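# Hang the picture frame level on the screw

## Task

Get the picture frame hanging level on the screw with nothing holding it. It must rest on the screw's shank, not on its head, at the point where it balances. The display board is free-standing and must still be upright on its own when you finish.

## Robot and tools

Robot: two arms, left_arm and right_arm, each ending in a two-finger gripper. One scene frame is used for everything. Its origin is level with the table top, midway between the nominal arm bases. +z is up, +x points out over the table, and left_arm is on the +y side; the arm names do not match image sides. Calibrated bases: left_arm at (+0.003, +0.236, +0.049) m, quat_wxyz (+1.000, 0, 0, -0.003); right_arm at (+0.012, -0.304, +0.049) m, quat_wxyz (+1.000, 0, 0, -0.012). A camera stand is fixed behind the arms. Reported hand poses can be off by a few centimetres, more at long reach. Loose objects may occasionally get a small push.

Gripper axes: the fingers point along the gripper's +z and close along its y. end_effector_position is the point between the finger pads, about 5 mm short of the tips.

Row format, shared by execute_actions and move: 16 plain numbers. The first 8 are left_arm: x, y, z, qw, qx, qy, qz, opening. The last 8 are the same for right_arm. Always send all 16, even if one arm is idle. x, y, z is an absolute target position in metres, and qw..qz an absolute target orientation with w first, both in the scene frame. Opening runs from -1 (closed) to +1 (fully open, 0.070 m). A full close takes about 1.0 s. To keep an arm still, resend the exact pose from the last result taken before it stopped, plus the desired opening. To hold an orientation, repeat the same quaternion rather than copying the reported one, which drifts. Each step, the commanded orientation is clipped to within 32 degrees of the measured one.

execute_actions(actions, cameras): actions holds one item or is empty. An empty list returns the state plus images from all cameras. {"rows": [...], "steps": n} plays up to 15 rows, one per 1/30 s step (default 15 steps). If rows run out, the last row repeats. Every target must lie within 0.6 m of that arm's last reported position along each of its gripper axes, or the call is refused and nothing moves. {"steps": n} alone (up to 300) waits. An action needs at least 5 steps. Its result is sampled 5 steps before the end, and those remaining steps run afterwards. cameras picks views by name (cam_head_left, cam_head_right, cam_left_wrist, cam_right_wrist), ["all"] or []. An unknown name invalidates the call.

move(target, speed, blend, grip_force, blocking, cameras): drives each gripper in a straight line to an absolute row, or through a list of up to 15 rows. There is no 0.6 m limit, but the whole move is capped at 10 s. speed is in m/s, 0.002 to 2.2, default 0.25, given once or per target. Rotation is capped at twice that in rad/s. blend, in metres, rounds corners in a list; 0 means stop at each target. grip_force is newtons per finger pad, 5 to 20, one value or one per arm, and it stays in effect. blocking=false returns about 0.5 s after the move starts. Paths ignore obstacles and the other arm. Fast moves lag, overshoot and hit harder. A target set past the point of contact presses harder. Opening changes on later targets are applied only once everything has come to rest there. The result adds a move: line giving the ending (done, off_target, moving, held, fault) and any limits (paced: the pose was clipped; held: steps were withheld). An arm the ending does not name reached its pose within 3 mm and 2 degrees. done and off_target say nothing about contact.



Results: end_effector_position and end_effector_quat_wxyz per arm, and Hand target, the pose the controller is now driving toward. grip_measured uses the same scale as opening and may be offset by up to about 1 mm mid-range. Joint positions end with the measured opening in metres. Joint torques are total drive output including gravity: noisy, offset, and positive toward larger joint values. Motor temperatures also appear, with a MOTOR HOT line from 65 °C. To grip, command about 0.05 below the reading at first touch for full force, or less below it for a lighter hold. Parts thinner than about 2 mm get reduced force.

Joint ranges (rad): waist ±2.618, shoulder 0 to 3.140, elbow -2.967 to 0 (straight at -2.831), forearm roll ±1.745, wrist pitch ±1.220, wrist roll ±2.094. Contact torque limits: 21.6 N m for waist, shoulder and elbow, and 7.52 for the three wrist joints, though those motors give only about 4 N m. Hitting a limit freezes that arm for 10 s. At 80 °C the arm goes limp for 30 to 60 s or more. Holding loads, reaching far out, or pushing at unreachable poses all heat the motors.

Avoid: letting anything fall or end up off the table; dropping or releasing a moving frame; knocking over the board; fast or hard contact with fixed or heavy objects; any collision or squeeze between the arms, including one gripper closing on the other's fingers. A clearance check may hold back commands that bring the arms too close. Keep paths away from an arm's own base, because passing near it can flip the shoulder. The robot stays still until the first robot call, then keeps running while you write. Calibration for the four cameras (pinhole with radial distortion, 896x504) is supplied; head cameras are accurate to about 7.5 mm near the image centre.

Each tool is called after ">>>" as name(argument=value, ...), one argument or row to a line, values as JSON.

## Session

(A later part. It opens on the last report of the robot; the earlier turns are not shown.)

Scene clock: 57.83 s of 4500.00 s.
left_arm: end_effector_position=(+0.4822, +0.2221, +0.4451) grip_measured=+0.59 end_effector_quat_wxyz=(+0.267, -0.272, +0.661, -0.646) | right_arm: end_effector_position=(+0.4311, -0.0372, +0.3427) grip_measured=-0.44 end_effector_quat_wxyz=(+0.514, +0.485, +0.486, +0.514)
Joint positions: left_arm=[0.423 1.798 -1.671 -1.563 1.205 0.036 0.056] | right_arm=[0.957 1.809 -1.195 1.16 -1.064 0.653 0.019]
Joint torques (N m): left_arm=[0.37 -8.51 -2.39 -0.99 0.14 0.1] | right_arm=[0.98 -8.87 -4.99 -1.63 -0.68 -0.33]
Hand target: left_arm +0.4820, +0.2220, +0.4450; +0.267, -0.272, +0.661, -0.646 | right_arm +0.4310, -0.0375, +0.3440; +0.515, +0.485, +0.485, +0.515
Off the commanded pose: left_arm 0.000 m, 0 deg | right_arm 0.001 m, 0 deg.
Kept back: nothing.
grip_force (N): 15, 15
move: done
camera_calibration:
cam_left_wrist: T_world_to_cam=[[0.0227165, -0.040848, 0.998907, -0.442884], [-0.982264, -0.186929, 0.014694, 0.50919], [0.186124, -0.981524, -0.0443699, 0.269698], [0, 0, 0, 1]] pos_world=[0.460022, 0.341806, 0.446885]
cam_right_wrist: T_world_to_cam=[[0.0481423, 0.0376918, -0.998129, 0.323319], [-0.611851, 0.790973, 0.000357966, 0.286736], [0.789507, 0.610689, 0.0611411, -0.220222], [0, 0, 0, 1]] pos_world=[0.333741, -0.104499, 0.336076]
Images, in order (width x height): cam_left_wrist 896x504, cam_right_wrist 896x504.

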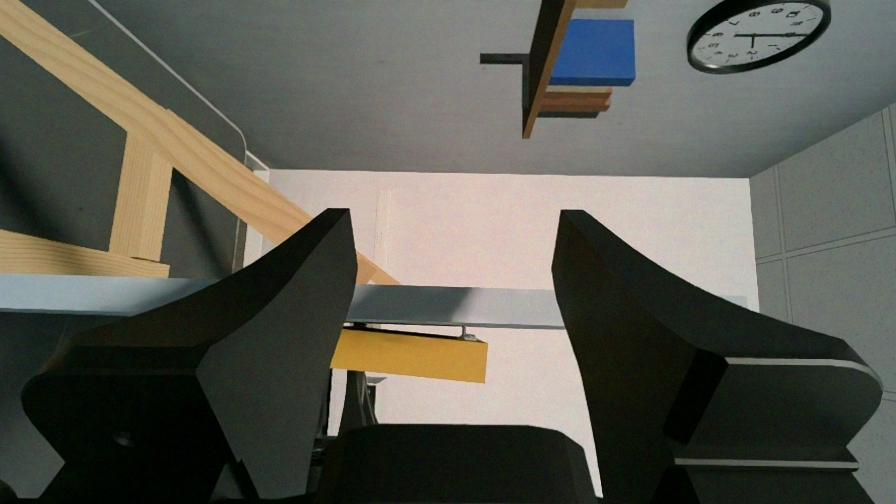

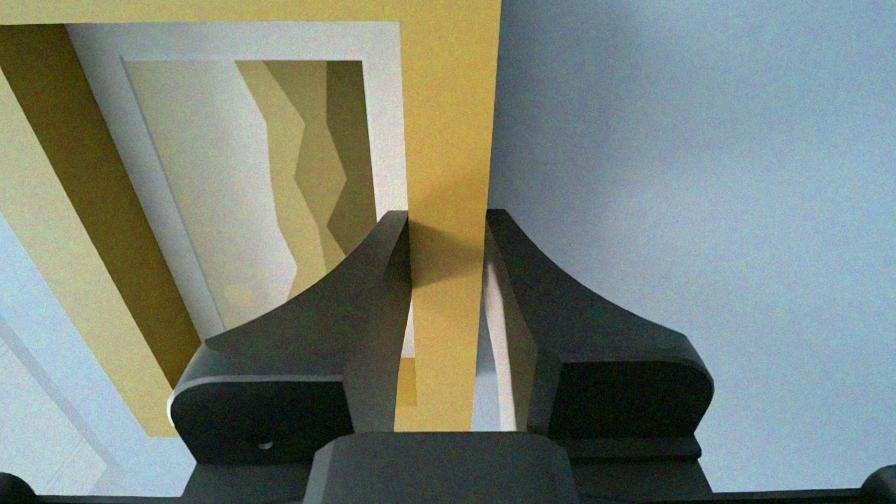

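>>> move(
  target=[
    [0.482,0.222,0.445,0.267,-0.272,0.661,-0.646,0.59,0.431,-0.0375,0.3465,0.5150,0.4845,0.4845,0.5150,-0.55],
    [0.482,0.222,0.445,0.267,-0.272,0.661,-0.646,0.59,0.4332,-0.0368,0.3465,0.5150,0.4845,0.4845,0.5150,-0.55],
  ],
  speed=0.03,
  cameras=["cam_left_wrist"],
)

>>> zoom_image(
  camera="cam_left_wrist",
  region=[448, 320, 490, 350],
)

Scene clock: 59.00 s of 4500.00 s.
left_arm: end_effector_position=(+0.4822, +0.2221, +0.4451) grip_measured=+0.59 end_effector_quat_wxyz=(+0.267, -0.272, +0.661, -0.646) | right_arm: end_effector_position=(+0.4324, -0.0371, +0.3466) grip_measured=-0.45 end_effector_quat_wxyz=(+0.515, +0.485, +0.484, +0.515)
Joint positions: left_arm=[0.423 1.798 -1.671 -1.563 1.205 0.036 0.056] | right_arm=[0.954 1.808 -1.209 1.165 -1.06 0.642 0.019]
Joint torques (N m): left_arm=[0.51 -8.58 -2.54 -0.99 0.1 0.07] | right_arm=[-3.5 -5.68 -6.29 -2.3 -0.06 -0.37]
Hand target: left_arm +0.4820, +0.2220, +0.4450; +0.267, -0.272, +0.661, -0.646 | right_arm +0.4332, -0.0368, +0.3465; +0.515, +0.485, +0.485, +0.515
Off the commanded pose: left_arm 0.000 m, 0 deg | right_arm 0.001 m, 0 deg.
Kept back: nothing.
grip_force (N): 15, 15
move: done
camera_calibration:
cam_left_wrist: T_world_to_cam=[[0.0227165, -0.040848, 0.998907, -0.442884], [-0.982264, -0.186929, 0.014694, 0.50919], [0.186124, -0.981524, -0.0443699, 0.269698], [0, 0, 0, 1]] pos_world=[0.460022, 0.341806, 0.446885]
Images, in order (width x height): cam_left_wrist 896x504.

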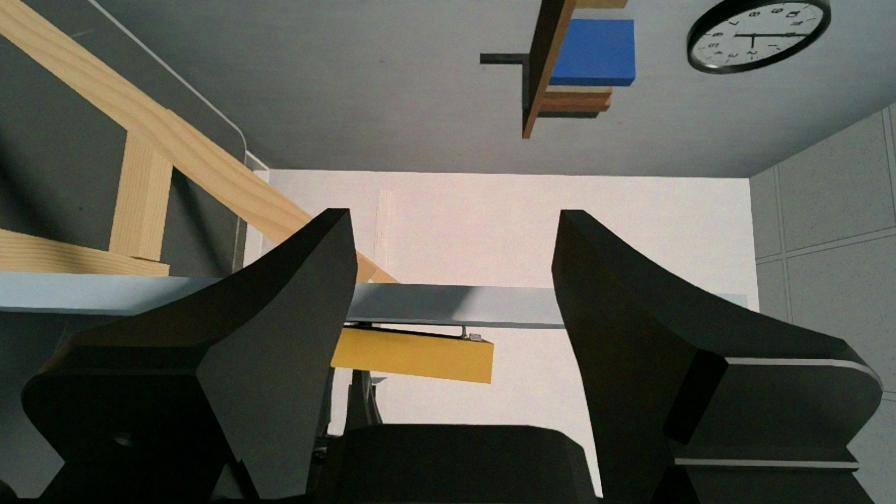

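Scaled by 12.000 from the camera's 896x504 image, which has a finer 1280x720 frame.

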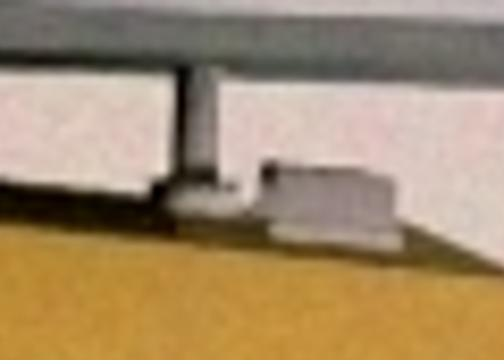

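>>> move(
  target=[0.482,0.222,0.445,0.267,-0.272,0.661,-0.646,0.59,0.4312,-0.0368,0.3465,0.5065,0.4934,0.4934,0.5065,-0.55],
  speed=0.03,
  cameras=["cam_left_wrist"],
)

>>> zoom_image(
  camera="cam_left_wrist",
  region=[448, 320, 490, 350],
)

Scene clock: 60.37 s of 4500.00 s.
left_arm: end_effector_position=(+0.4822, +0.2221, +0.4451) grip_measured=+0.59 end_effector_quat_wxyz=(+0.267, -0.272, +0.661, -0.646) | right_arm: end_effector_position=(+0.4315, -0.0368, +0.3456) grip_measured=-0.45 end_effector_quat_wxyz=(+0.507, +0.493, +0.494, +0.506)
Joint positions: left_arm=[0.423 1.798 -1.671 -1.563 1.205 0.036 0.056] | right_arm=[0.957 1.796 -1.221 1.213 -1.031 0.593 0.019]
Joint torques (N m): left_arm=[0.53 -8.41 -2.44 -1.01 0.13 0.11] | right_arm=[0.04 -9.07 -4.83 -1.21 -0.73 0.18]
Hand target: left_arm +0.4820, +0.2220, +0.4450; +0.267, -0.272, +0.661, -0.646 | right_arm +0.4312, -0.0368, +0.3465; +0.507, +0.493, +0.493, +0.507
Off the commanded pose: left_arm 0.000 m, 0 deg | right_arm 0.001 m, 0 deg.
Kept back: nothing.
grip_force (N): 15, 15
move: done
camera_calibration:
cam_left_wrist: T_world_to_cam=[[0.0227165, -0.040848, 0.998907, -0.442884], [-0.982264, -0.186929, 0.014694, 0.50919], [0.186124, -0.981524, -0.0443699, 0.269698], [0, 0, 0, 1]] pos_world=[0.460022, 0.341806, 0.446885]
Images, in order (width x height): cam_left_wrist 896x504.

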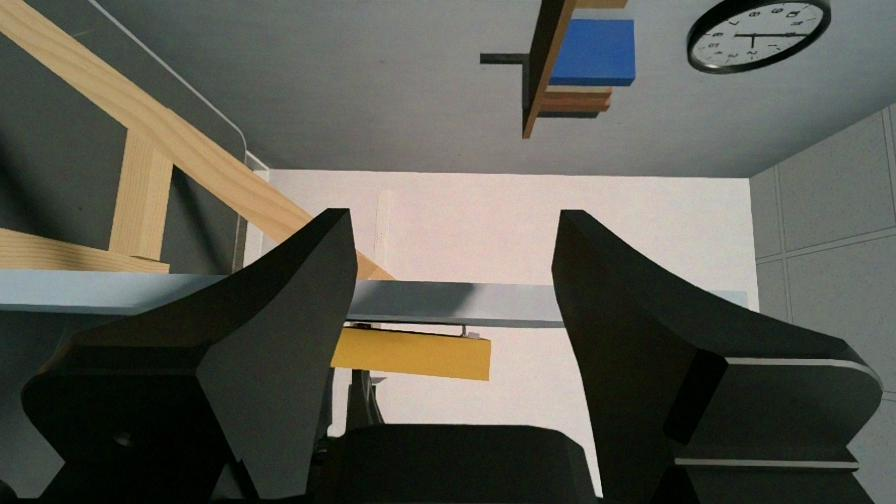

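Scaled by 12.000 from the camera's 896x504 image, which has a finer 1280x720 frame.

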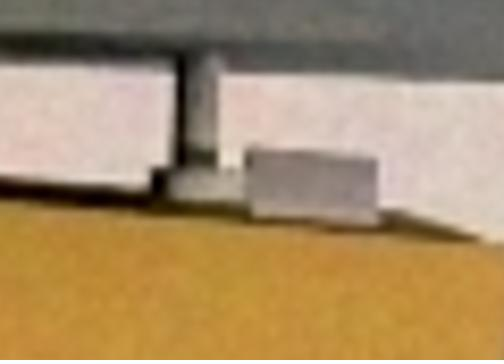

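>>> move(
  target=[
    [0.482,0.222,0.445,0.267,-0.272,0.661,-0.646,0.59,0.4312,-0.0367,0.3425,0.5065,0.4934,0.4934,0.5065,-0.55],
    [0.482,0.222,0.445,0.267,-0.272,0.661,-0.646,0.59,0.4312,-0.0367,0.3405,0.5065,0.4934,0.4934,0.5065,-0.55],
  ],
  speed=0.02,
  cameras=["cam_left_wrist"],
)

>>> zoom_image(
  camera="cam_left_wrist",
  region=[448, 320, 490, 350],
)

Scene clock: 64.40 s of 4500.00 s.
left_arm: end_effector_position=(+0.4822, +0.2221, +0.4451) grip_measured=+0.59 end_effector_quat_wxyz=(+0.267, -0.272, +0.661, -0.646) | right_arm: end_effector_position=(+0.4313, -0.0377, +0.3418) grip_measured=-0.44 end_effector_quat_wxyz=(+0.507, +0.494, +0.491, +0.507)
Joint positions: left_arm=[0.423 1.798 -1.671 -1.563 1.205 0.036 0.056] | right_arm=[0.957 1.802 -1.209 1.201 -1.042 0.619 0.019]
Joint torques (N m): left_arm=[0.53 -8.49 -2.52 -0.99 0.11 0.09] | right_arm=[1.64 -4.16 -2.56 -0.86 0.4 -0.49]
Hand target: left_arm +0.4820, +0.2220, +0.4450; +0.267, -0.272, +0.661, -0.646 | right_arm +0.4312, -0.0367, +0.3405; +0.507, +0.493, +0.493, +0.507
Off the commanded pose: left_arm 0.000 m, 0 deg | right_arm 0.002 m, 0 deg.
Kept back: nothing.
grip_force (N): 15, 15
move: done
camera_calibration:
cam_left_wrist: T_world_to_cam=[[0.0227165, -0.040848, 0.998907, -0.442884], [-0.982264, -0.186929, 0.014694, 0.50919], [0.186124, -0.981524, -0.0443699, 0.269698], [0, 0, 0, 1]] pos_world=[0.460022, 0.341806, 0.446885]
Images, in order (width x height): cam_left_wrist 896x504.

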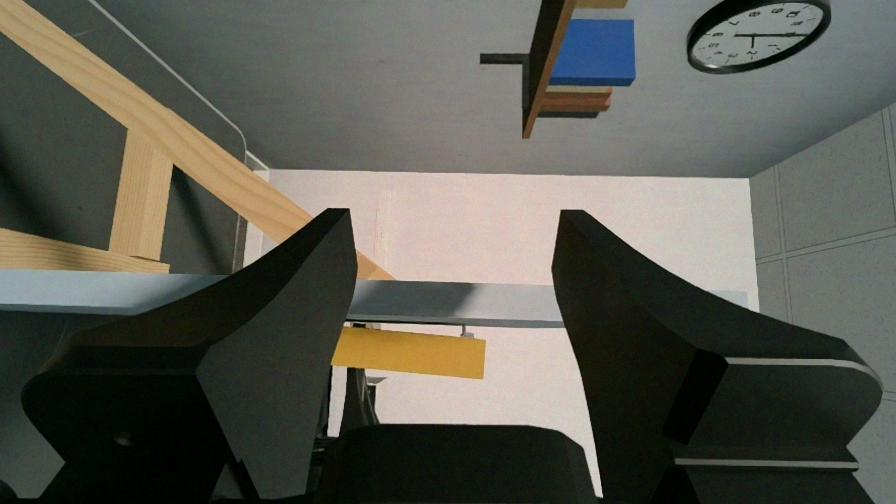

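Scaled by 12.000 from the camera's 896x504 image, which has a finer 1280x720 frame.

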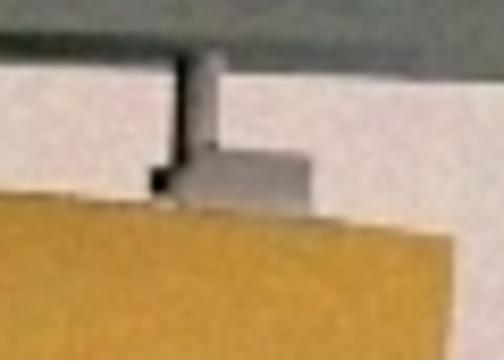

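>>> move(
  target=[
    [0.482,0.222,0.445,0.267,-0.272,0.661,-0.646,0.59,0.4312,-0.0375,0.3418,0.5065,0.4934,0.4934,0.5065,-0.55],
    [0.482,0.222,0.445,0.267,-0.272,0.661,-0.646,0.59,0.4312,-0.0375,0.3414,0.5065,0.4934,0.4934,0.5065,0.3],
    [0.482,0.222,0.445,0.267,-0.272,0.661,-0.646,0.59,0.375,-0.0375,0.339,0.5065,0.4934,0.4934,0.5065,0.4],
  ],
  speed=[0.02, 0.02, 0.12],
  cameras=["all"],
)

>>> zoom_image(
  camera="cam_left_wrist",
  region=[448, 320, 490, 350],
)

>>> zoom_image(
  camera="cam_head_left",
  region=[420, 25, 520, 100],
)

>>> zoom_image(
  camera="cam_head_right",
  region=[405, 20, 505, 95],
)

Scene clock: 67.60 s of 4500.00 s.
left_arm: end_effector_position=(+0.4822, +0.2221, +0.4451) grip_measured=+0.59 end_effector_quat_wxyz=(+0.267, -0.272, +0.661, -0.646) | right_arm: end_effector_position=(+0.3749, -0.0378, +0.3393) grip_measured=+0.40 end_effector_quat_wxyz=(+0.507, +0.494, +0.493, +0.507)
Joint positions: left_arm=[0.423 1.798 -1.671 -1.563 1.205 0.036 0.056] | right_arm=[1.107 1.707 -1.068 1.276 -1.176 0.619 0.049]
Joint torques (N m): left_arm=[0.59 -8.57 -2.52 -0.97 0.09 0.13] | right_arm=[-0.43 -5.35 -4.25 -1.07 -0.36 -0.22]
Hand target: left_arm +0.4820, +0.2220, +0.4450; +0.267, -0.272, +0.661, -0.646 | right_arm +0.3750, -0.0375, +0.3390; +0.507, +0.493, +0.493, +0.507
Off the commanded pose: left_arm 0.000 m, 0 deg | right_arm 0.000 m, 0 deg.
Kept back: nothing.
grip_force (N): 15, 15
move: done
camera_calibration:
cam_left_wrist: T_world_to_cam=[[0.0227165, -0.040848, 0.998907, -0.442884], [-0.982264, -0.186929, 0.014694, 0.50919], [0.186124, -0.981524, -0.0443699, 0.269698], [0, 0, 0, 1]] pos_world=[0.460022, 0.341806, 0.446885]
cam_right_wrist: T_world_to_cam=[[0.0167478, 0.0395138, -0.999079, 0.334812], [-0.610534, 0.791709, 0.0210778, 0.245384], [0.791813, 0.609619, 0.0373839, -0.168139], [0, 0, 0, 1]] pos_world=[0.277343, -0.105002, 0.335617]

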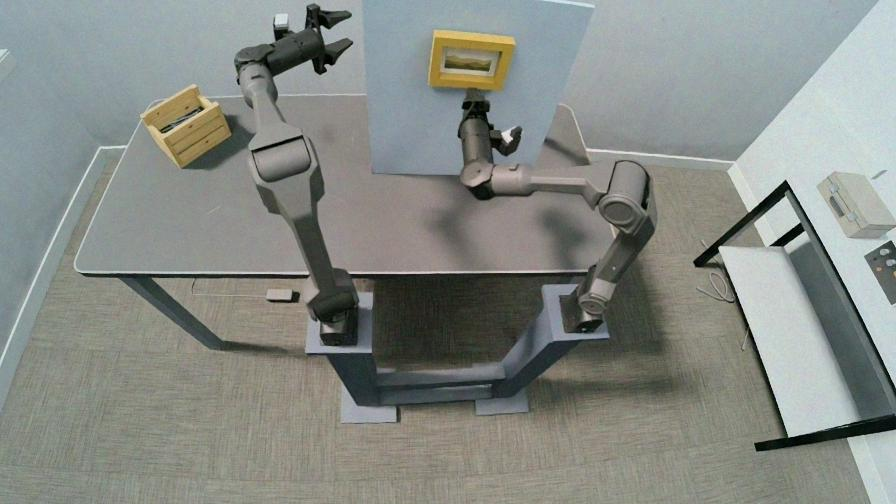

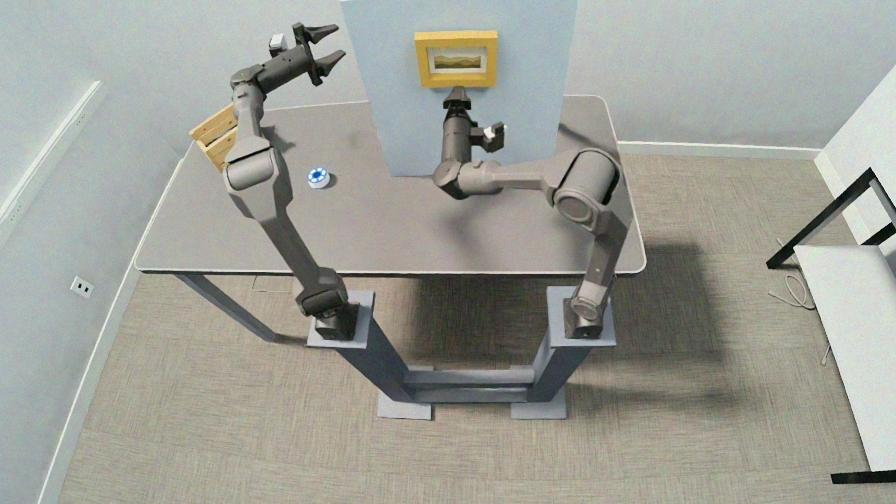

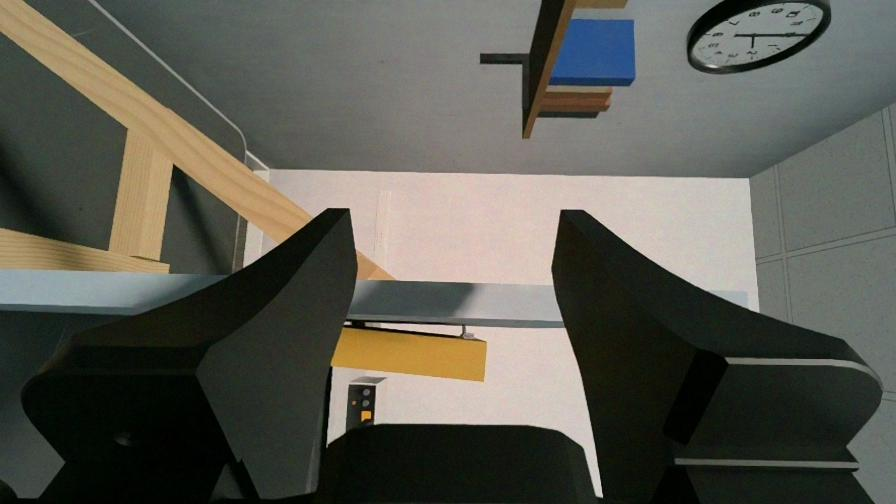

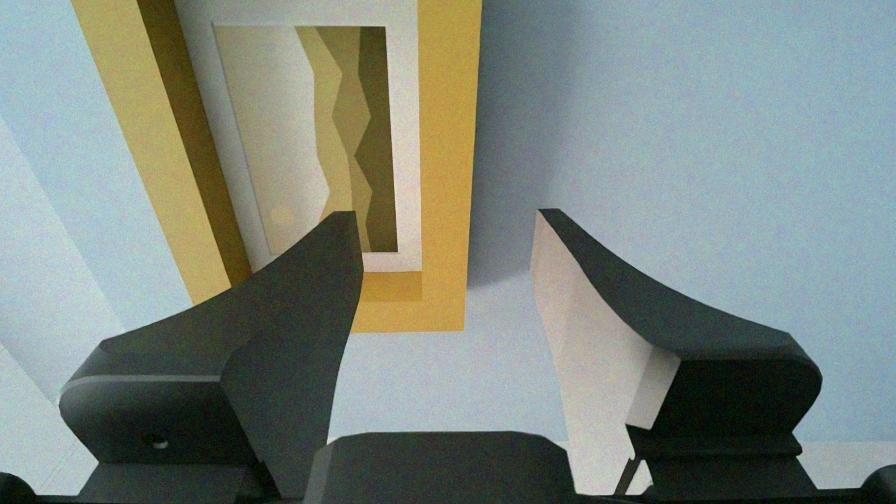

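Scaled by 12.000 from the camera's 896x504 image, which has a finer 1280x720 frame.

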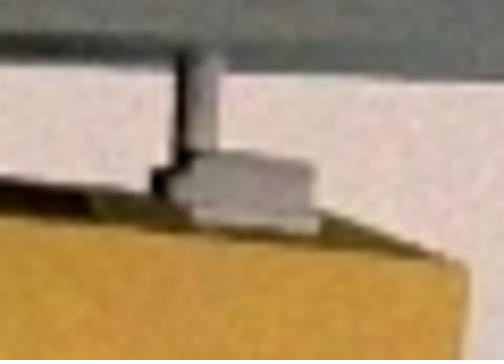

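Scaled by 5.040 from the camera's 896x504 image, which has a finer 1280x720 frame.

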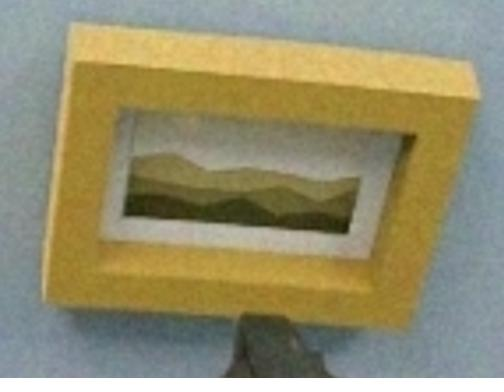

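Scaled by 5.040 from the camera's 896x504 image, which has a finer 1280x720 frame.

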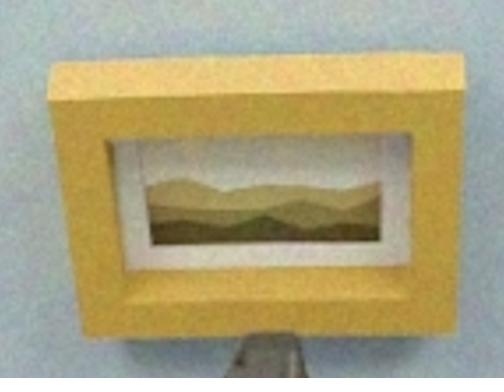

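>>> finished_scene(
  scene=1,
)

The scene is finished: the task was done.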